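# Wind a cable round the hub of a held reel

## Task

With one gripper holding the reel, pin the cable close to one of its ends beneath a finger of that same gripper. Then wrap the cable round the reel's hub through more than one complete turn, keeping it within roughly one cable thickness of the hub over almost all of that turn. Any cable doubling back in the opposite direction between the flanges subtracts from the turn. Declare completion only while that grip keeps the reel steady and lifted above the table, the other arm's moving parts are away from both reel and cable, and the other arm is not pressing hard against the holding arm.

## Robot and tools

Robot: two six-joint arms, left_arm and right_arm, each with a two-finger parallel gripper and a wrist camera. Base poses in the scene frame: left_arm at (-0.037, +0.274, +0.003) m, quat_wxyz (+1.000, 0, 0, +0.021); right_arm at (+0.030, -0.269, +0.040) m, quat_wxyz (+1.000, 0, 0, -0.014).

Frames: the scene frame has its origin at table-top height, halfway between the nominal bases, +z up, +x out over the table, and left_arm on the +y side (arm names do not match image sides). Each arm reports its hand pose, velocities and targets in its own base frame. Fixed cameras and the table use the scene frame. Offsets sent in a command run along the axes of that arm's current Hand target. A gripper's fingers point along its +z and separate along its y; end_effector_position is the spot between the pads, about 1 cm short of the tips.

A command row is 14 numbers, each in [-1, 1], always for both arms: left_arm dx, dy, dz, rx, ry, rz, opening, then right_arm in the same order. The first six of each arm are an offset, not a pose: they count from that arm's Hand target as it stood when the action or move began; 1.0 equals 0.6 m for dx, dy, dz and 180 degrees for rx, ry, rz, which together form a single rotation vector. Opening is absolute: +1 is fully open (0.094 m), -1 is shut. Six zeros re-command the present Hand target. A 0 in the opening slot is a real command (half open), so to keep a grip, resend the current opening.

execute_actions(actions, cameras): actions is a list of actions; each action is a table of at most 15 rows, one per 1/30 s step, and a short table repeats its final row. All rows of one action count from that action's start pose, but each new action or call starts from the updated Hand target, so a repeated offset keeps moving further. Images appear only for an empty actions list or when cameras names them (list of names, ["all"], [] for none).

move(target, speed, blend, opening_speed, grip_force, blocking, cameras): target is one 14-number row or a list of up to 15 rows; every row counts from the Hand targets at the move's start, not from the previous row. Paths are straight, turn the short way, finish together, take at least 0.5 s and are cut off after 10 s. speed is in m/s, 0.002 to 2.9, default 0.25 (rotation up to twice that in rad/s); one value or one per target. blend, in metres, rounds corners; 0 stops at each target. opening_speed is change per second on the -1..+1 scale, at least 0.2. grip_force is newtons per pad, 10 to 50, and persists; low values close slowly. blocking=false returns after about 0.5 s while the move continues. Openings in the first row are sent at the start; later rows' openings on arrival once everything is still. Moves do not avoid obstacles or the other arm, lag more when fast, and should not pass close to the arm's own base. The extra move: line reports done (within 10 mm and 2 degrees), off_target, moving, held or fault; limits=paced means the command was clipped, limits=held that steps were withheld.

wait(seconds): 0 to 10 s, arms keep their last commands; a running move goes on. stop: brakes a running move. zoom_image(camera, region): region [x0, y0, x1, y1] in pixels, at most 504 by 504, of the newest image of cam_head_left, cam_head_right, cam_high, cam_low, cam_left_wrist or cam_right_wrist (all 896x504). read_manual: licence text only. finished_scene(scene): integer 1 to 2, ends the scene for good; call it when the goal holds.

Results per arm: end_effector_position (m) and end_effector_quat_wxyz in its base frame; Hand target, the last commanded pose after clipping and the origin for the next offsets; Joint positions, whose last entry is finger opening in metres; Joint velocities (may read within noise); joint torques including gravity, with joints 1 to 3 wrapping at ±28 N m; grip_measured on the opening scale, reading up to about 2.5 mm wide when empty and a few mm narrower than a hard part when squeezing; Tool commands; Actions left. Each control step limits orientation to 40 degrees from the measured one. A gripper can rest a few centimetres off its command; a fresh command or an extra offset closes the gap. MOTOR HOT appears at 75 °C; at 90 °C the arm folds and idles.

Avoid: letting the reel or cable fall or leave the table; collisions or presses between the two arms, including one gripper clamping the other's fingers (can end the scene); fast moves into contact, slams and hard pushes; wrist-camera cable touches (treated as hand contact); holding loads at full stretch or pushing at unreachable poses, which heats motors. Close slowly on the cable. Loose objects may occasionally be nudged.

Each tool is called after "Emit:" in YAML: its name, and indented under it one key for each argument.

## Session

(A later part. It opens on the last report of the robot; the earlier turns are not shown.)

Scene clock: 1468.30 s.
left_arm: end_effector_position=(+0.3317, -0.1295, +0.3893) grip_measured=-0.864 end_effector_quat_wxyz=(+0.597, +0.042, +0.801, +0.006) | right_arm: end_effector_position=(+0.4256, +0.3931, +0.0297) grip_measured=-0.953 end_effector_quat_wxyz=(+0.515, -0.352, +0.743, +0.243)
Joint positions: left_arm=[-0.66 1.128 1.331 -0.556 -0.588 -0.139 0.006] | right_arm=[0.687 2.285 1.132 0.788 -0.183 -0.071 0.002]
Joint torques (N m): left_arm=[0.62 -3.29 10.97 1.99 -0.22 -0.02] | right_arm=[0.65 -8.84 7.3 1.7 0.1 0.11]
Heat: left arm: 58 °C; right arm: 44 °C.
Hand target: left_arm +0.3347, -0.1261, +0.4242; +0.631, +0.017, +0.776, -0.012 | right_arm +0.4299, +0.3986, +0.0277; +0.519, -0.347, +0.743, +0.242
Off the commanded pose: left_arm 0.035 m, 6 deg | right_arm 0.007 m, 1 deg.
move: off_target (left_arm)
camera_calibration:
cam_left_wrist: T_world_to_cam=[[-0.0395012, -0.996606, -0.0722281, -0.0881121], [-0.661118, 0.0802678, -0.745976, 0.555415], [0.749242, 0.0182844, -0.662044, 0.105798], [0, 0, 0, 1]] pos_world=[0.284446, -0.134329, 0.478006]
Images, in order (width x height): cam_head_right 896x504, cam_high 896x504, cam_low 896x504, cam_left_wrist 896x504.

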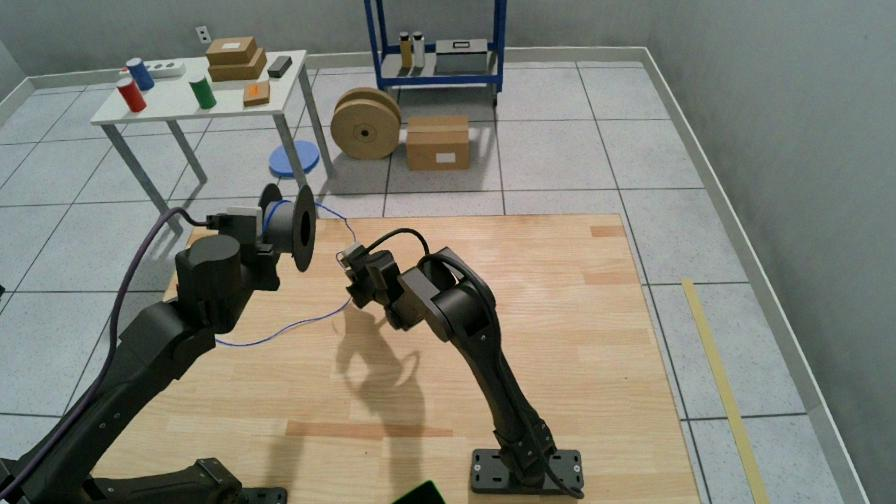

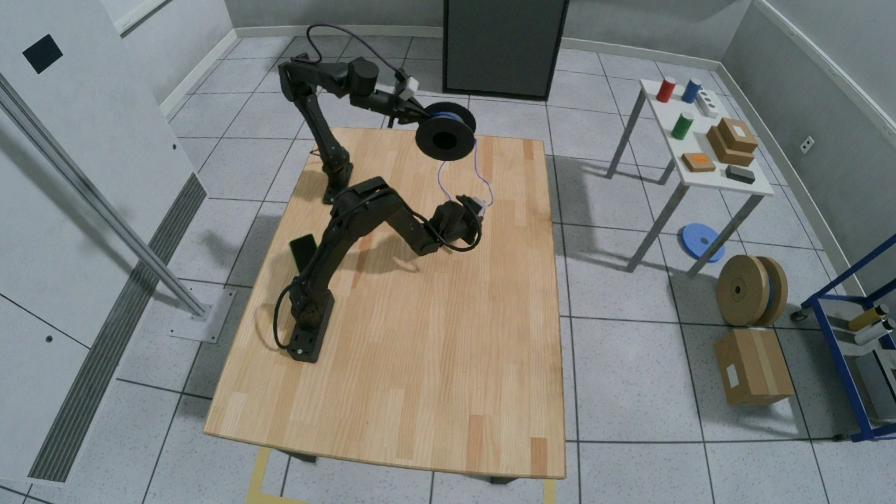

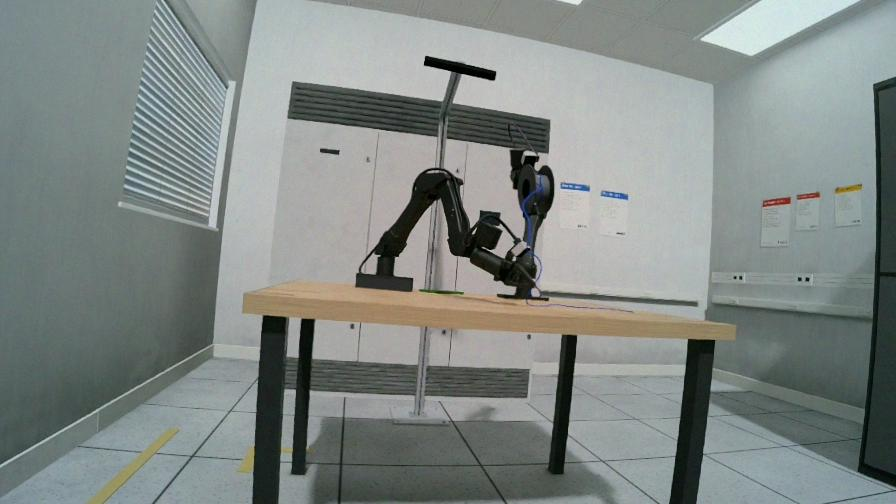

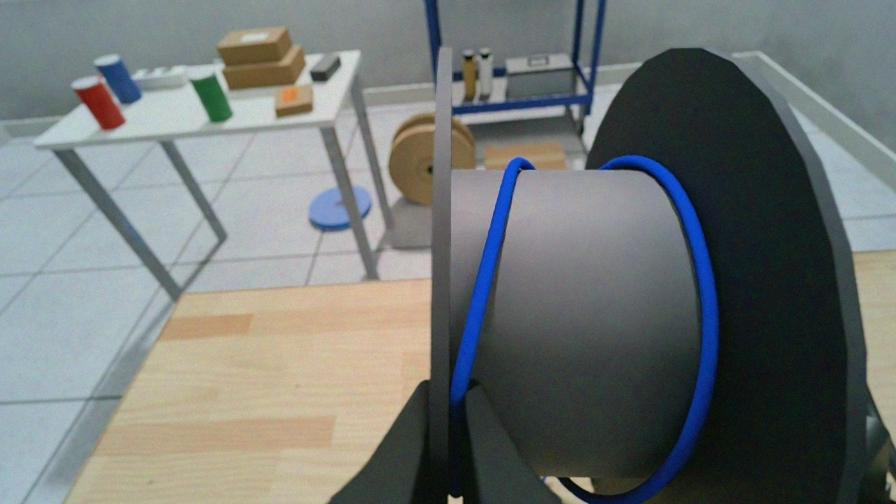

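Emit:
move:
  target: [-0.01,0.002,-0.0487,0,-0.094,0,-1,0,0,0,0,0,0,-1]
  speed: 0.1
  cameras: ["cam_head_right","cam_low","cam_high","cam_left_wrist"]

Emit:
zoom_image:
  camera: "cam_low"
  region: [460, 130, 600, 310]

Scene clock: 1473.43 s.
left_arm: end_effector_position=(+0.3127, -0.1283, +0.4133) grip_measured=-0.864 end_effector_quat_wxyz=(+0.710, +0.041, +0.703, +0.007) | right_arm: end_effector_position=(+0.4257, +0.3931, +0.0297) grip_measured=-0.953 end_effector_quat_wxyz=(+0.515, -0.351, +0.743, +0.243)
Joint positions: left_arm=[-0.739 0.956 1.024 -0.056 -0.691 0.076 0.006] | right_arm=[0.687 2.285 1.132 0.788 -0.182 -0.07 0.002]
Joint torques (N m): left_arm=[-0.47 -4.03 6.53 2.34 -0.1 -0.04] | right_arm=[0.75 -8.9 7.42 1.69 0.05 0.07]
Heat: left arm: 58 °C; right arm: 44 °C.
Hand target: left_arm +0.3073, -0.1238, +0.4362; +0.738, +0.014, +0.674, -0.015 | right_arm +0.4299, +0.3986, +0.0277; +0.519, -0.347, +0.743, +0.242
Off the commanded pose: left_arm 0.024 m, 6 deg | right_arm 0.007 m, 1 deg.
move: off_target (left_arm)
camera_calibration:
cam_left_wrist: T_world_to_cam=[[-0.0240846, -0.996928, -0.0745223, -0.0897978], [-0.410341, 0.0778332, -0.908605, 0.549069], [0.911614, 0.00869615, -0.410955, -0.0199054], [0, 0, 0, 1]] pos_world=[0.241289, -0.132085, 0.484015]
Images, in order (width x height): cam_head_right 896x504, cam_high 896x504, cam_low 896x504, cam_left_wrist 896x504.

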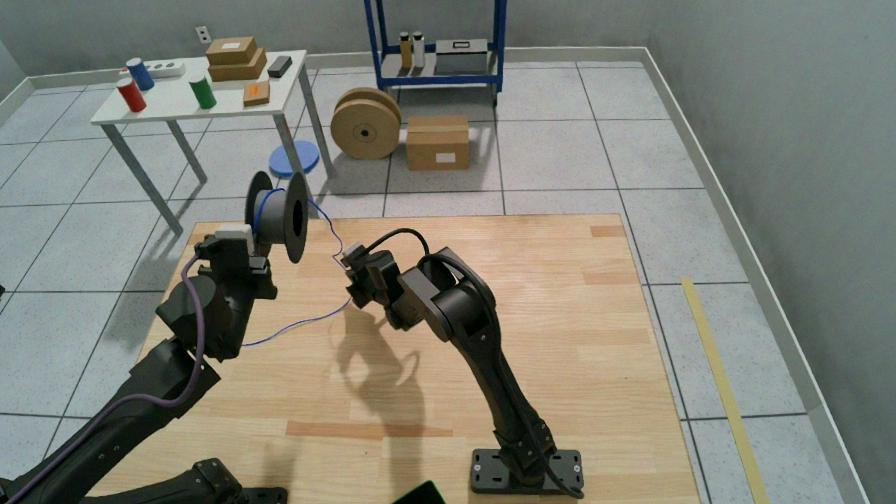

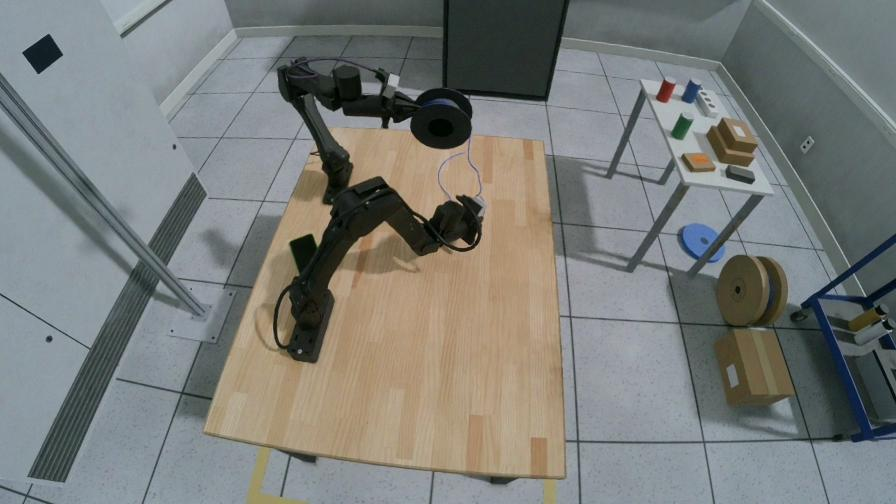

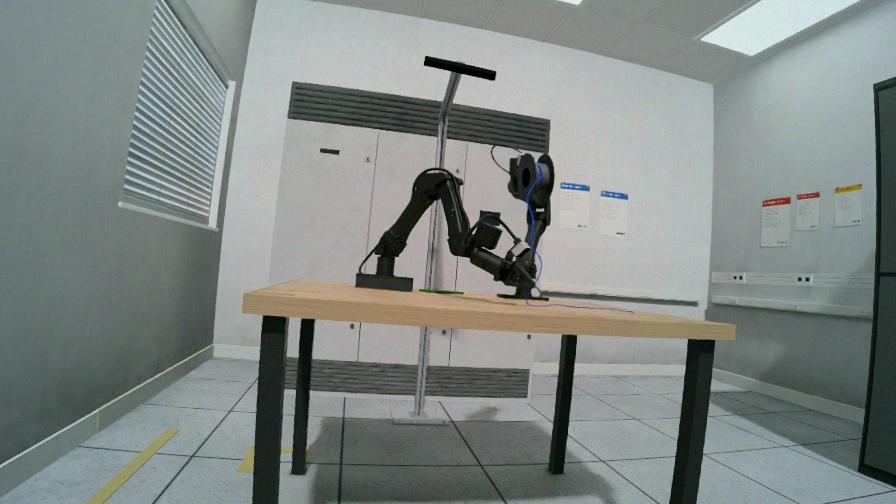

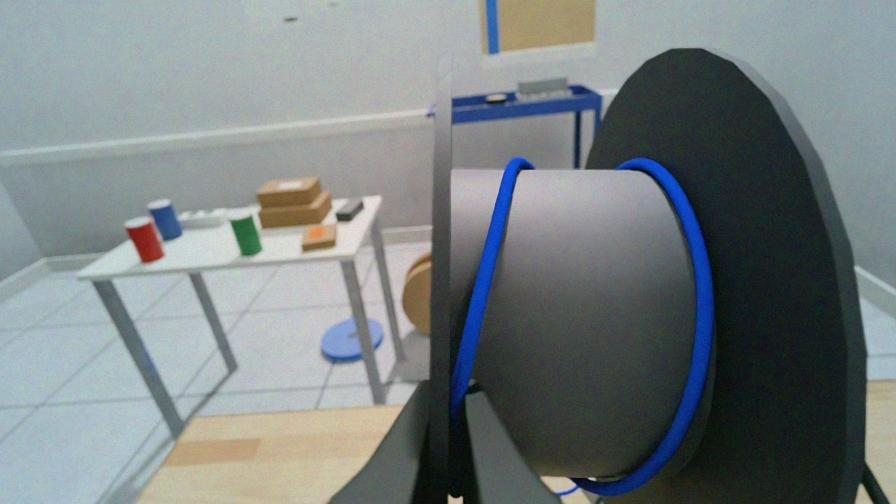

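Scaled by 2.800 from the camera's 896x504 image, which has a finer 1280x720 frame.

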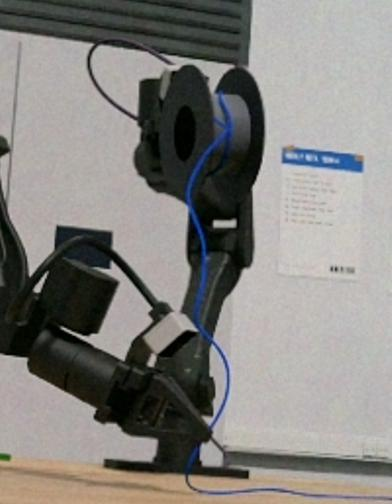

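Emit:
move:
  target: [-0.05,0,0.0045,0,0,0,-1,0.0233,-0.002,0.0333,0,0,0,-1]
  speed: 0.08
  cameras: ["cam_head_right","cam_low","cam_high","cam_left_wrist","cam_right_wrist"]

Emit:
zoom_image:
  camera: "cam_low"
  region: [460, 130, 600, 310]

Scene clock: 1479.83 s.
left_arm: end_effector_position=(+0.3121, -0.1279, +0.4282) grip_measured=-0.864 end_effector_quat_wxyz=(+0.708, +0.044, +0.705, +0.011) | right_arm: end_effector_position=(+0.4357, +0.4030, +0.0088) grip_measured=-0.953 end_effector_quat_wxyz=(+0.512, -0.352, +0.746, +0.242)
Joint positions: left_arm=[-0.742 0.976 1.102 -0.122 -0.695 0.08 0.006] | right_arm=[0.691 2.377 1.21 0.793 -0.179 -0.069 0.002]
Joint torques (N m): left_arm=[-0.51 -2.5 11.19 2.04 -0.09 -0.05] | right_arm=[0.46 -9.29 6.98 1.84 0.09 0.07]
Heat: left arm: 58 °C; right arm: 44 °C.
Hand target: left_arm +0.3074, -0.1239, +0.4662; +0.738, +0.015, +0.675, -0.015 | right_arm +0.4397, +0.4086, +0.0078; +0.519, -0.347, +0.743, +0.242
Off the commanded pose: left_arm 0.039 m, 7 deg | right_arm 0.007 m, 1 deg.
move: off_target (left_arm)
camera_calibration:
cam_left_wrist: T_world_to_cam=[[-0.0226371, -0.996165, -0.0845113, -0.0844403], [-0.415917, 0.0862542, -0.905303, 0.563759], [0.909121, 0.0146563, -0.416275, -0.00938516], [0, 0, 0, 1]] pos_world=[0.241098, -0.132606, 0.49933]
cam_right_wrist: T_world_to_cam=[[0.784372, -0.619847, -0.0234467, -0.0902664], [-0.457439, -0.5525, -0.696773, 0.465437], [0.418938, 0.557255, -0.716908, -0.309478], [0, 0, 0, 1]] pos_world=[0.413364, 0.373661, 0.10032]
Images, in order (width x height): cam_head_right 896x504, cam_high 896x504, cam_low 896x504, cam_left_wrist 896x504, cam_right_wrist 896x504.

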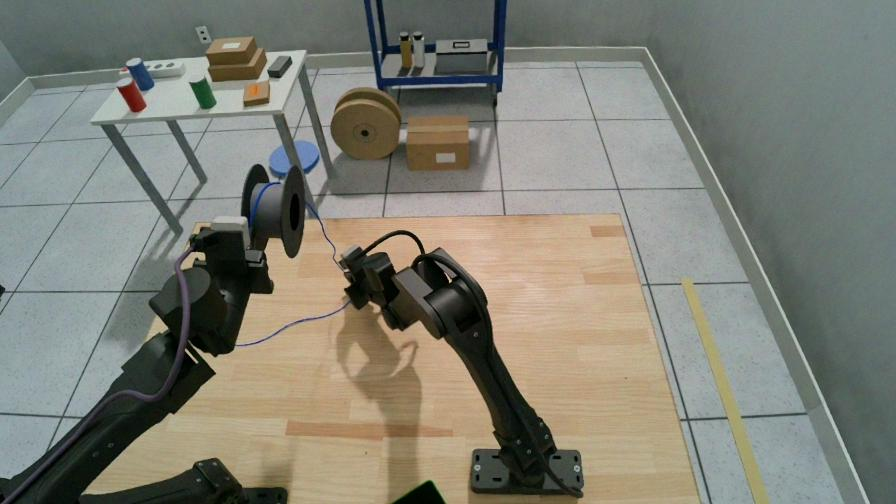

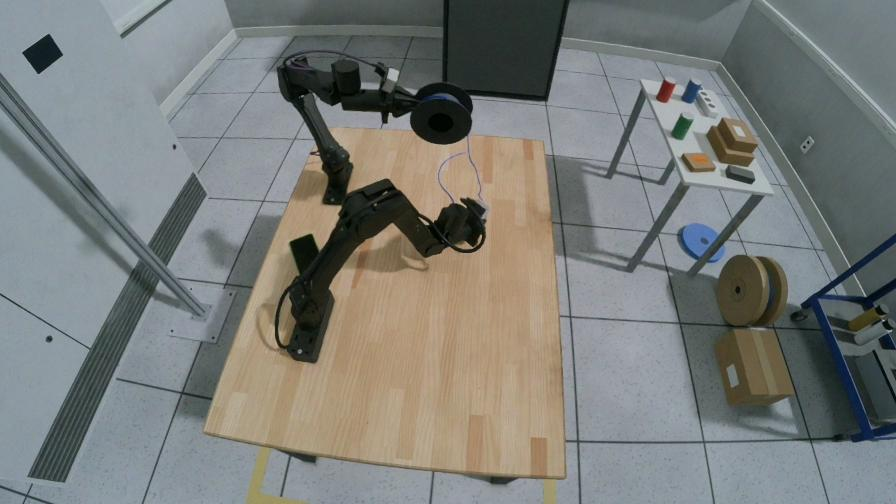

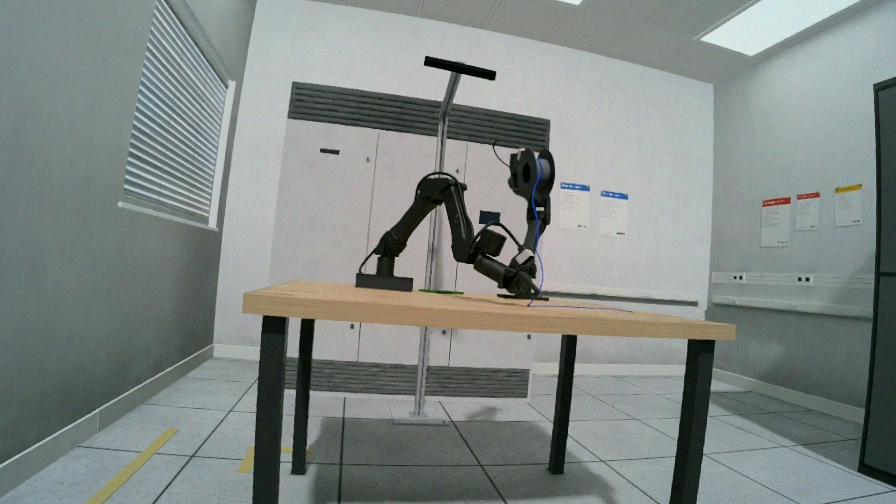

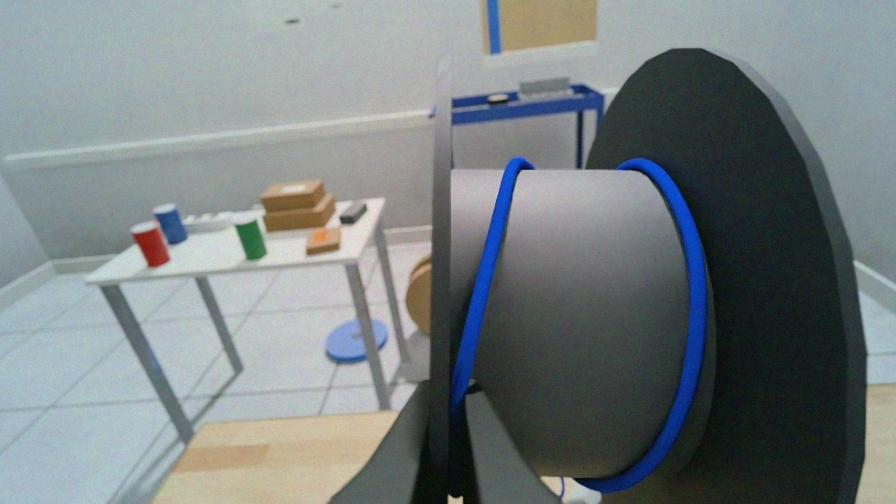

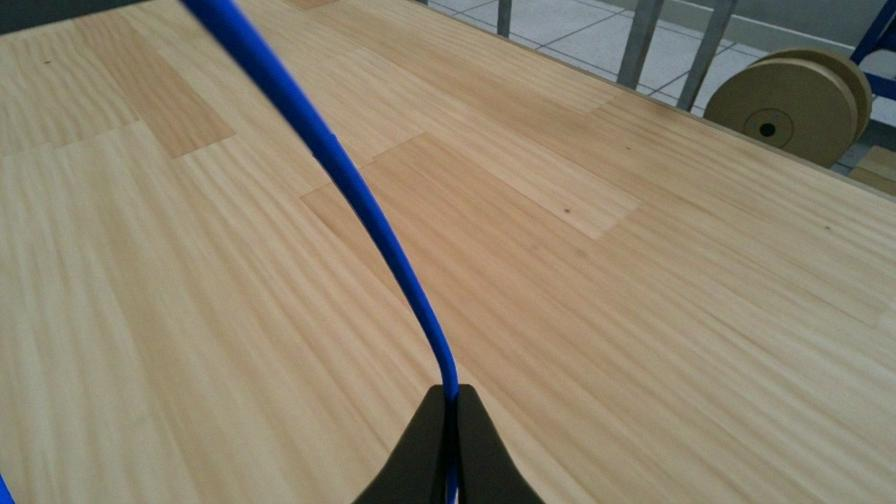

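Scaled by 2.800 from the camera's 896x504 image, which has a finer 1280x720 frame.

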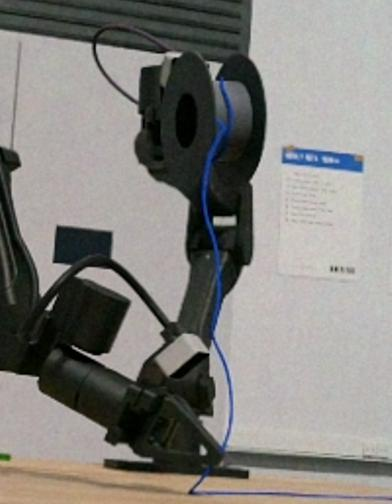

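Emit:
move:
  target: [-0.07,0,0.006,0,-0.04,0,-1,0,0.0333,0,0,0,0,-1]
  speed: 0.06
  cameras: ["cam_low","cam_high","cam_left_wrist","cam_right_wrist"]

Emit:
zoom_image:
  camera: "cam_low"
  region: [460, 130, 600, 310]

Scene clock: 1484.57 s.
left_arm: end_effector_position=(+0.3128, -0.1290, +0.4508) grip_measured=-0.864 end_effector_quat_wxyz=(+0.731, +0.059, +0.679, +0.029) | right_arm: end_effector_position=(+0.4237, +0.4200, +0.0148) grip_measured=-0.953 end_effector_quat_wxyz=(+0.521, -0.352, +0.738, +0.246)
Joint positions: left_arm=[-0.742 0.989 1.124 -0.044 -0.693 0.185 0.006] | right_arm=[0.737 2.377 1.21 0.821 -0.14 -0.054 0.002]
Joint torques (N m): left_arm=[0.14 -2.7 12.21 2.62 0.16 -0.11] | right_arm=[0.5 -9.83 5.79 1.68 0.14 0.11]
Heat: left arm: 58 °C; right arm: 45 °C.
Hand target: left_arm +0.3071, -0.1240, +0.5085; +0.779, +0.014, +0.627, -0.016 | right_arm +0.4244, +0.4214, +0.0077; +0.519, -0.347, +0.743, +0.242
Off the commanded pose: left_arm 0.058 m, 11 deg | right_arm 0.007 m, 1 deg.
move: off_target (left_arm)
camera_calibration:
cam_left_wrist: T_world_to_cam=[[-0.013497, -0.991265, -0.13119, -0.0647981], [-0.351889, 0.127518, -0.927315, 0.57985], [0.935944, 0.0336484, -0.350537, -0.036185], [0, 0, 0, 1]] pos_world=[0.237036, -0.136956, 0.516519]
cam_right_wrist: T_world_to_cam=[[0.787666, -0.615794, -0.0194719, -0.0733301], [-0.441936, -0.542698, -0.714263, 0.463069], [0.429271, 0.571206, -0.699607, -0.320139], [0, 0, 0, 1]] pos_world=[0.399833, 0.389016, 0.105353]
Images, in order (width x height): cam_high 896x504, cam_low 896x504, cam_left_wrist 896x504, cam_right_wrist 896x504.

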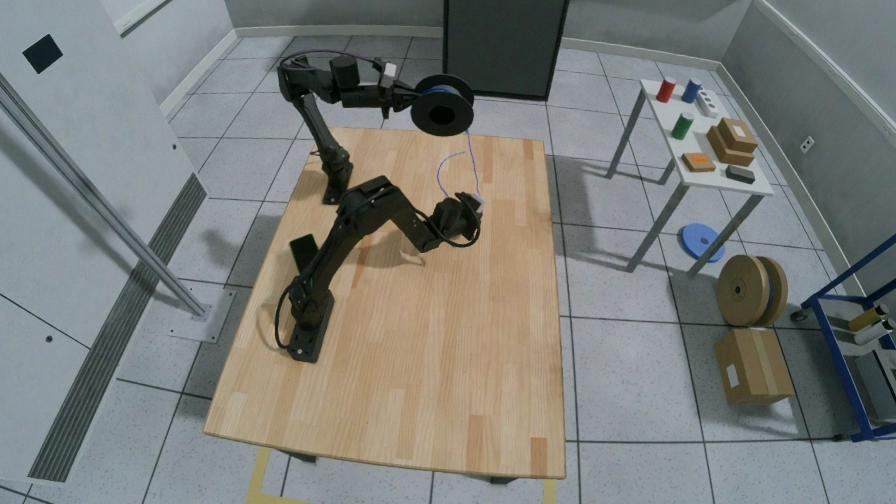

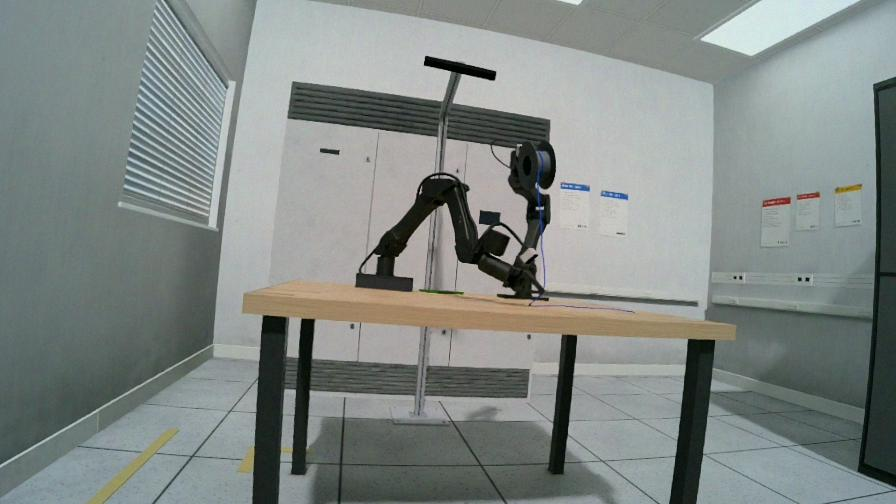

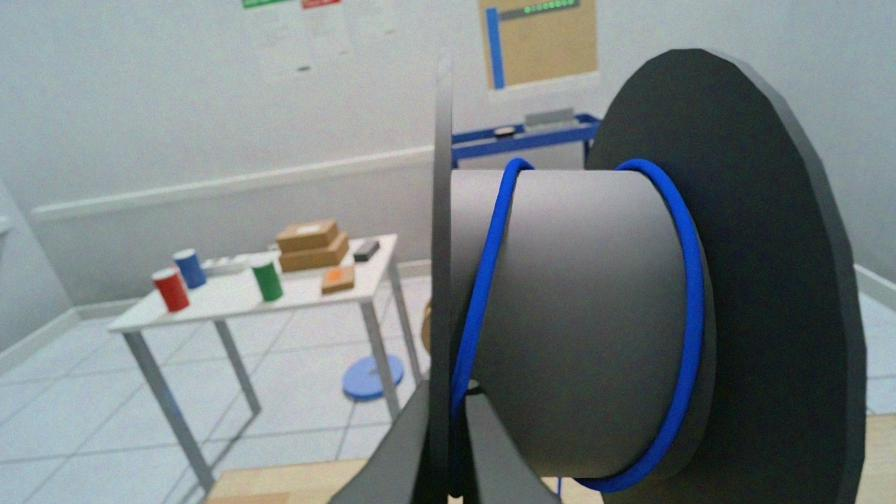

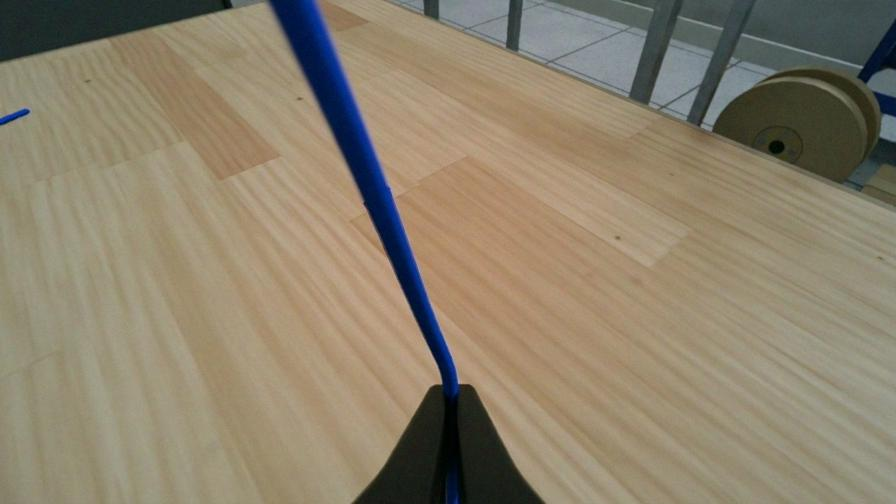

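Scaled by 2.800 from the camera's 896x504 image, which has a finer 1280x720 frame.

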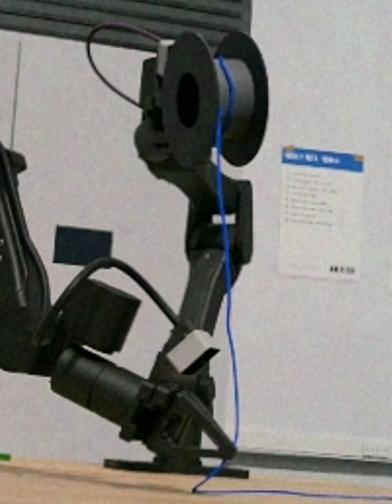

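Emit:
move:
  target:
    - [0,0,0,0,0,0,-1,-0.022,0.05,0.01,0,0,0,-1]
    - [0,0,0,0,0,0,-1,-0.022,0.05,0.01,0,0,0,-0.7]
  speed: 0.06
  opening_speed: 0.2
  cameras: ["cam_head_right","cam_low","cam_high","cam_left_wrist","cam_right_wrist"]

Emit:
zoom_image:
  camera: "cam_low"
  region: [460, 130, 600, 310]

Emit:
zoom_image:
  camera: "cam_left_wrist"
  region: [420, 100, 760, 504]

Scene clock: 1495.83 s.
left_arm: end_effector_position=(+0.3128, -0.1298, +0.4658) grip_measured=-0.864 end_effector_quat_wxyz=(+0.745, +0.048, +0.665, +0.018) | right_arm: end_effector_position=(+0.4029, +0.4443, +0.0121) grip_measured=-0.701 end_effector_quat_wxyz=(+0.510, -0.354, +0.745, +0.242)
Joint positions: left_arm=[-0.742 0.999 1.147 -0.005 -0.689 0.186 0.006] | right_arm=[0.811 2.377 1.232 0.774 -0.071 -0.028 0.014]
Joint torques (N m): left_arm=[0.4 -2.43 11.06 2.24 0.17 -0.1] | right_arm=[0.34 -11.02 6.91 1.7 0.06 0.11]
Heat: left arm: 62 °C; right arm: 44 °C.
Hand target: left_arm +0.3072, -0.1240, +0.5084; +0.779, +0.014, +0.627, -0.016 | right_arm +0.4080, +0.4484, +0.0181; +0.519, -0.347, +0.743, +0.242
Off the commanded pose: left_arm 0.043 m, 8 deg | right_arm 0.009 m, 1 deg.
move: off_target (left_arm)
camera_calibration:
cam_left_wrist: T_world_to_cam=[[-0.0132666, -0.995045, -0.0985334, -0.0793287], [-0.315847, 0.097667, -0.94377, 0.586349], [0.948717, 0.0186009, -0.315578, -0.0531883], [0, 0, 0, 1]] pos_world=[0.234605, -0.135213, 0.528777]
cam_right_wrist: T_world_to_cam=[[0.787612, -0.61577, -0.0222169, -0.0420212], [-0.454826, -0.556672, -0.695161, 0.476274], [0.415692, 0.557623, -0.71851, -0.315274], [0, 0, 0, 1]] pos_world=[0.380775, 0.415057, 0.103626]
Images, in order (width x height): cam_head_right 896x504, cam_high 896x504, cam_low 896x504, cam_left_wrist 896x504, cam_right_wrist 896x504.

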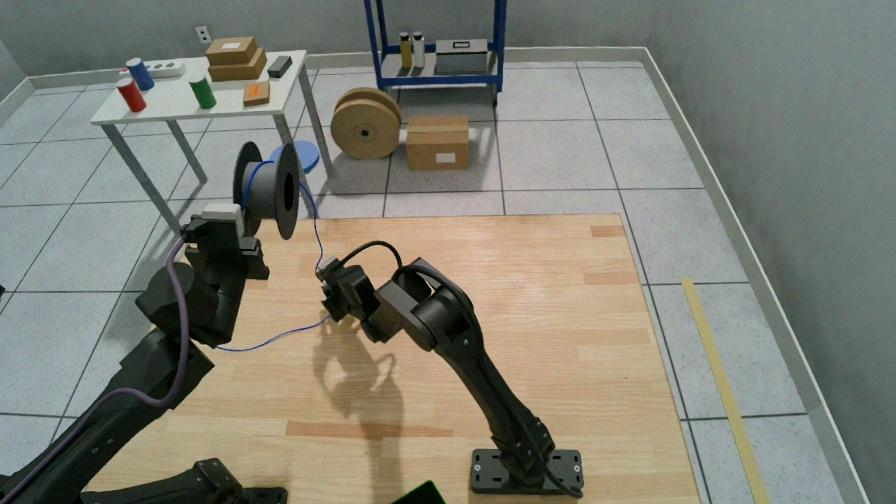

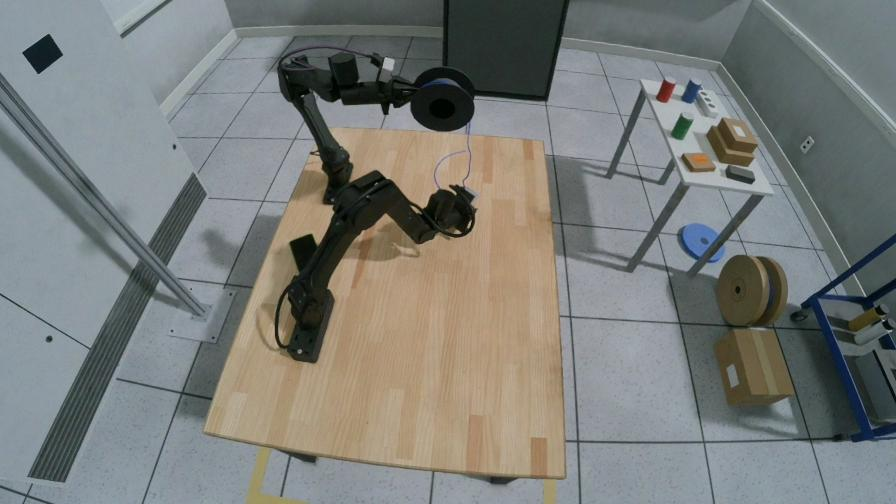

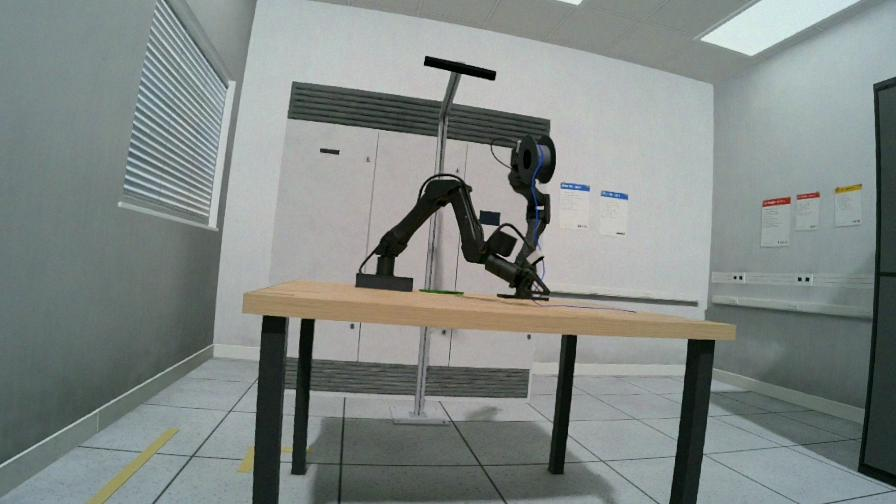

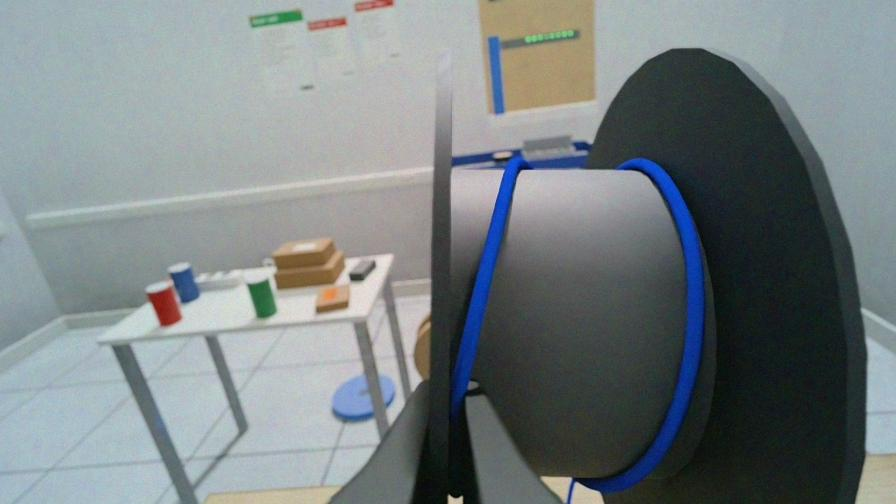

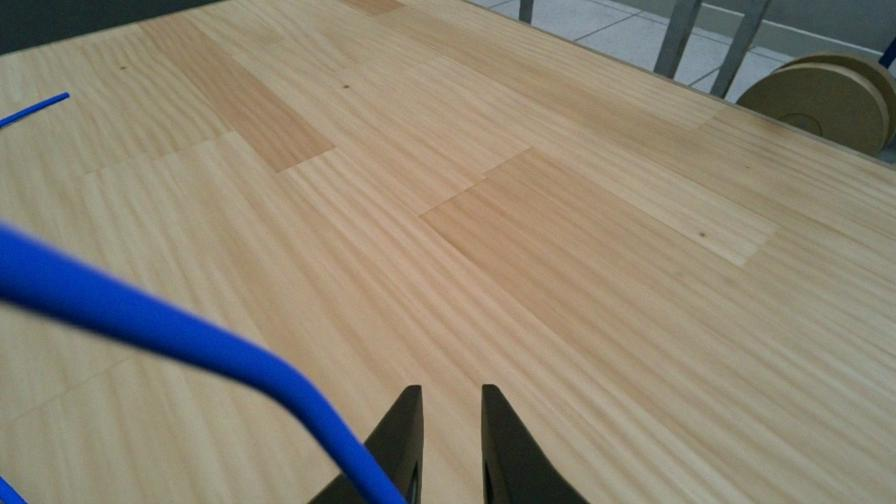

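Scaled by 2.800 from the camera's 896x504 image, which has a finer 1280x720 frame.

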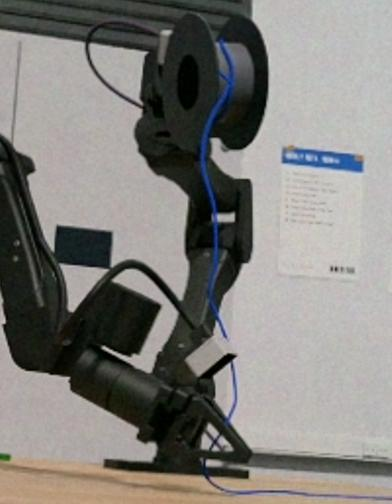

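Scaled by 1.248 from the camera's 896x504 image, which has a finer 1280x720 frame.

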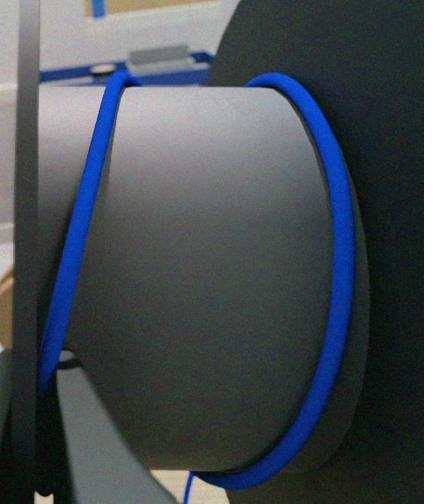

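Emit:
move:
  target:
    - [0,0,0,0,0,0,-1,0,0,-0.15,0,0,0,-0.3]
    - [0,0,0,0,0,0,-1,0,0,-0.42,0,0,0,-0.3]
  speed: 0.15
  blend: [0.02,0]
  cameras: ["all"]

Emit:
zoom_image:
  camera: "cam_low"
  region: [500, 130, 570, 220]

Emit:
zoom_image:
  camera: "cam_left_wrist"
  region: [420, 100, 760, 504]

Emit:
zoom_image:
  camera: "cam_head_right"
  region: [200, 120, 360, 280]

Emit:
zoom_image:
  camera: "cam_high"
  region: [380, 40, 500, 200]

Scene clock: 1504.23 s.
left_arm: end_effector_position=(+0.3128, -0.1298, +0.4658) grip_measured=-0.864 end_effector_quat_wxyz=(+0.745, +0.048, +0.665, +0.018) | right_arm: end_effector_position=(+0.2554, +0.2679, +0.0958) grip_measured=-0.301 end_effector_quat_wxyz=(+0.508, -0.345, +0.752, +0.240)
Joint positions: left_arm=[-0.742 0.999 1.147 -0.005 -0.689 0.186 0.006] | right_arm=[0.753 1.387 0.294 0.713 -0.111 -0.033 0.033]
Joint torques (N m): left_arm=[0.4 -2.43 11.06 2.23 0.17 -0.1] | right_arm=[-0.61 -5.96 5.2 1.69 -0.13 -0.11]
Heat: left arm: 62 °C; right arm: 44 °C.
Hand target: left_arm +0.3072, -0.1240, +0.5084; +0.779, +0.014, +0.627, -0.016 | right_arm +0.2561, +0.2669, +0.1047; +0.519, -0.347, +0.743, +0.242
Off the commanded pose: left_arm 0.043 m, 8 deg | right_arm 0.009 m, 2 deg.
move: off_target (left_arm)
camera_calibration:
cam_left_wrist: T_world_to_cam=[[-0.0132666, -0.995045, -0.0985334, -0.0793287], [-0.315847, 0.097667, -0.94377, 0.586349], [0.948717, 0.0186009, -0.315578, -0.0531883], [0, 0, 0, 1]] pos_world=[0.234605, -0.135213, 0.528777]
cam_right_wrist: T_world_to_cam=[[0.775112, -0.630922, -0.0337353, -0.0242262], [-0.474696, -0.546283, -0.6901, 0.37094], [0.41697, 0.550919, -0.722927, -0.0935409], [0, 0, 0, 1]] pos_world=[0.233865, 0.238887, 0.187545]

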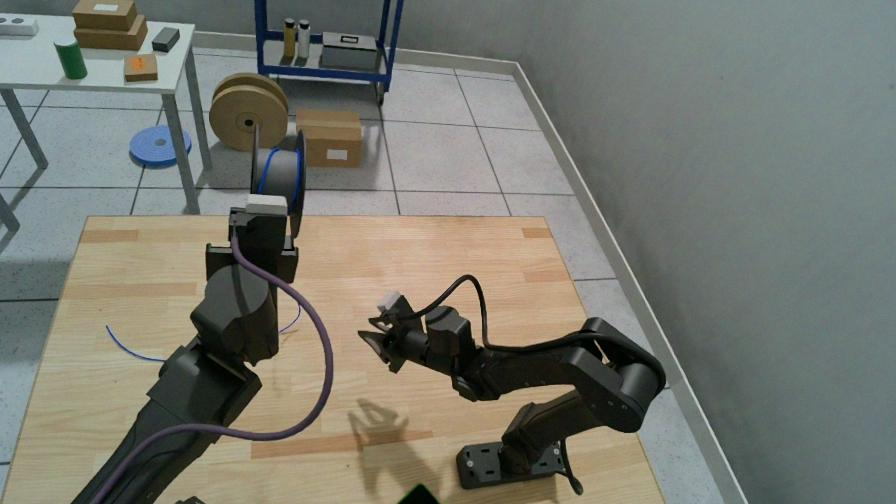

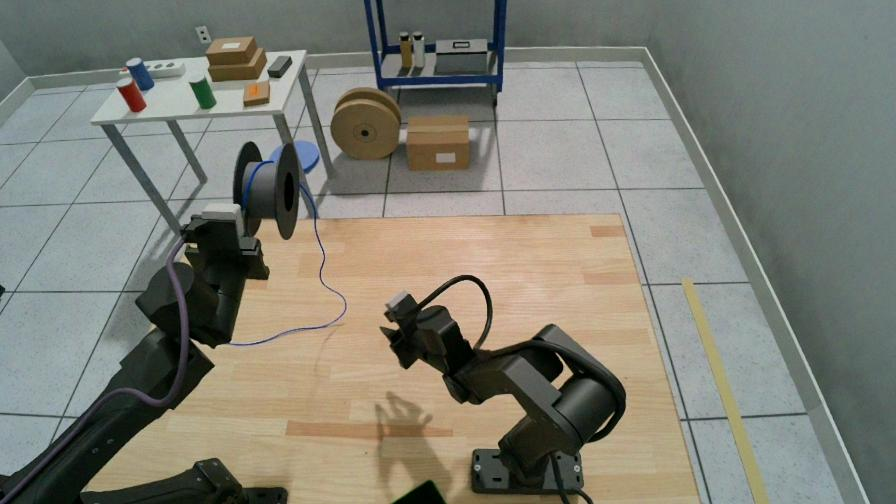

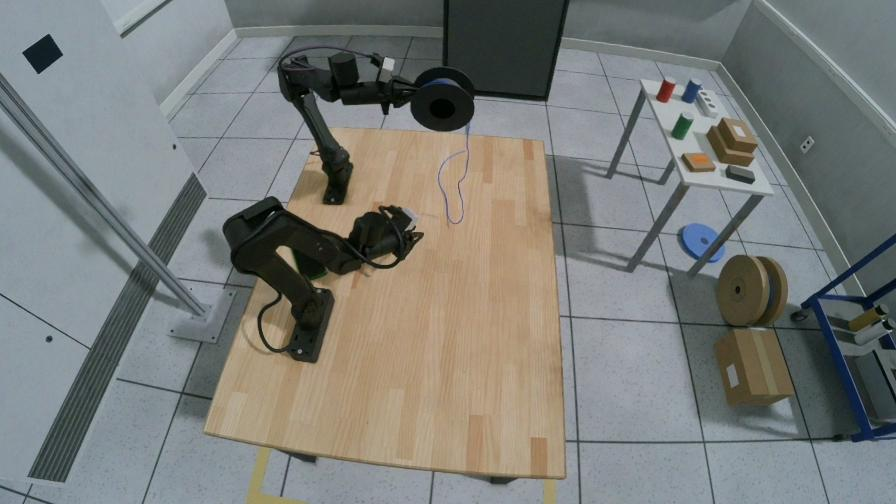

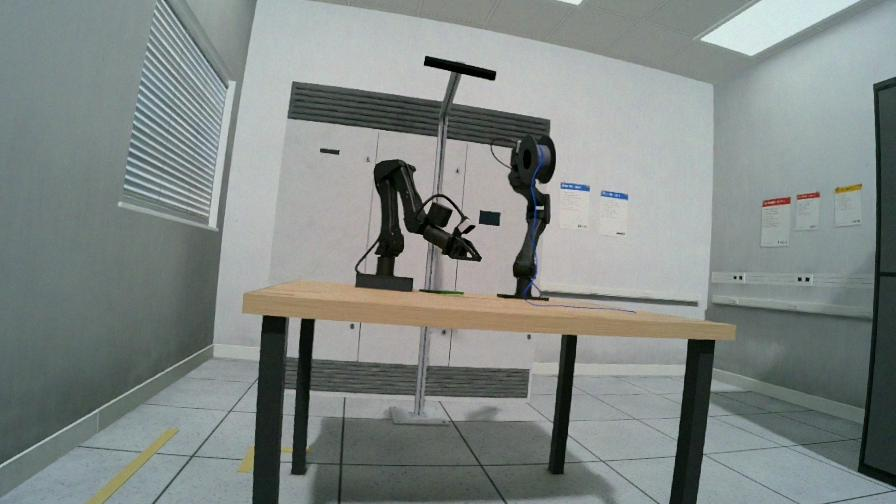

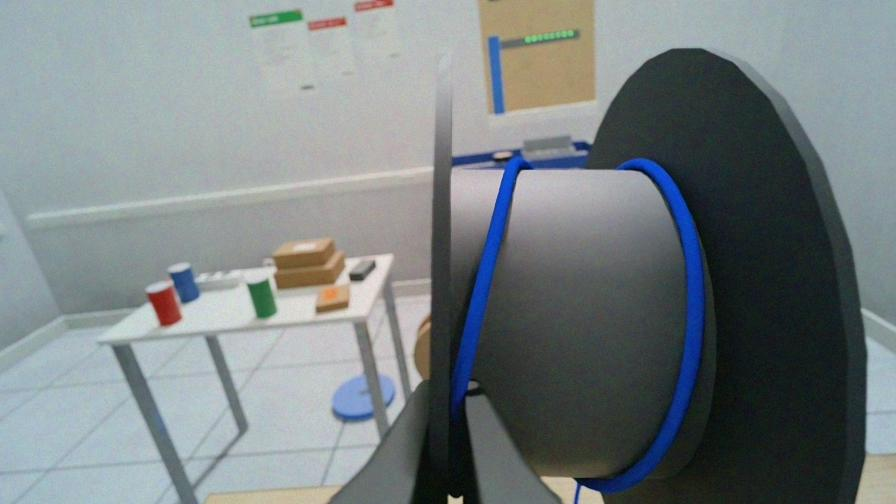

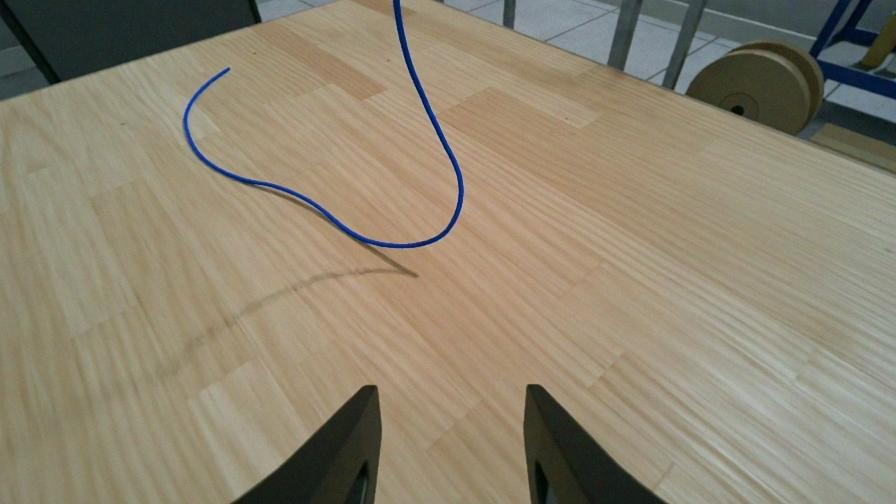

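Scaled by 5.600 from the camera's 896x504 image, which has a finer 1280x720 frame.

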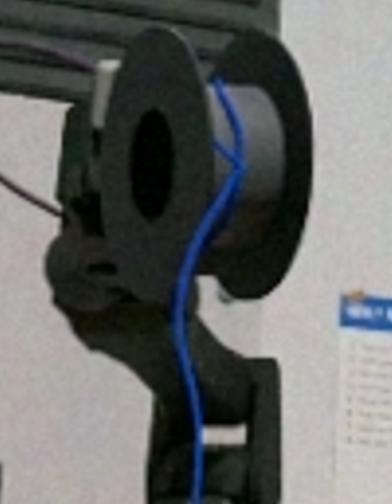

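Scaled by 1.248 from the camera's 896x504 image, which has a finer 1280x720 frame.

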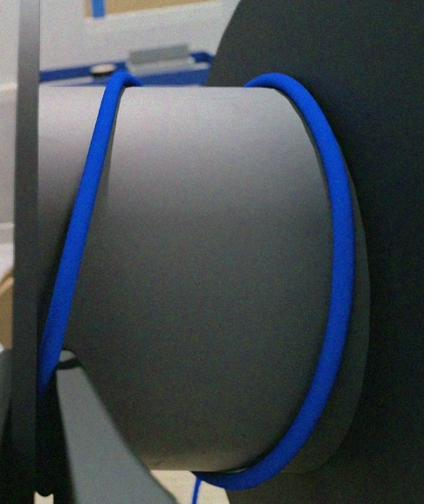

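Scaled by 3.150 from the camera's 896x504 image, which has a finer 1280x720 frame.

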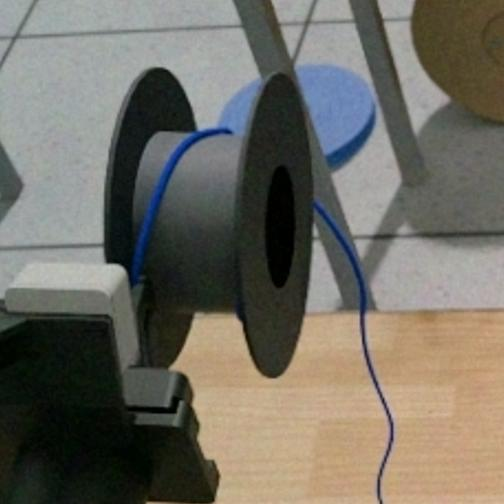

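Scaled by 3.150 from the camera's 896x504 image, which has a finer 1280x720 frame.

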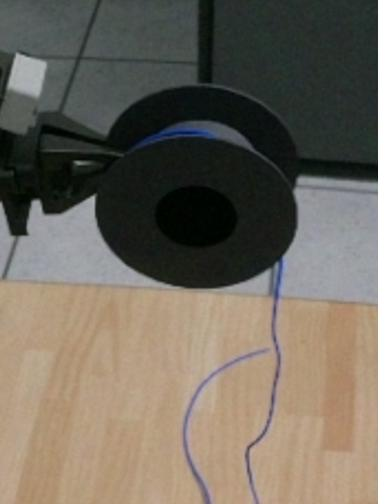

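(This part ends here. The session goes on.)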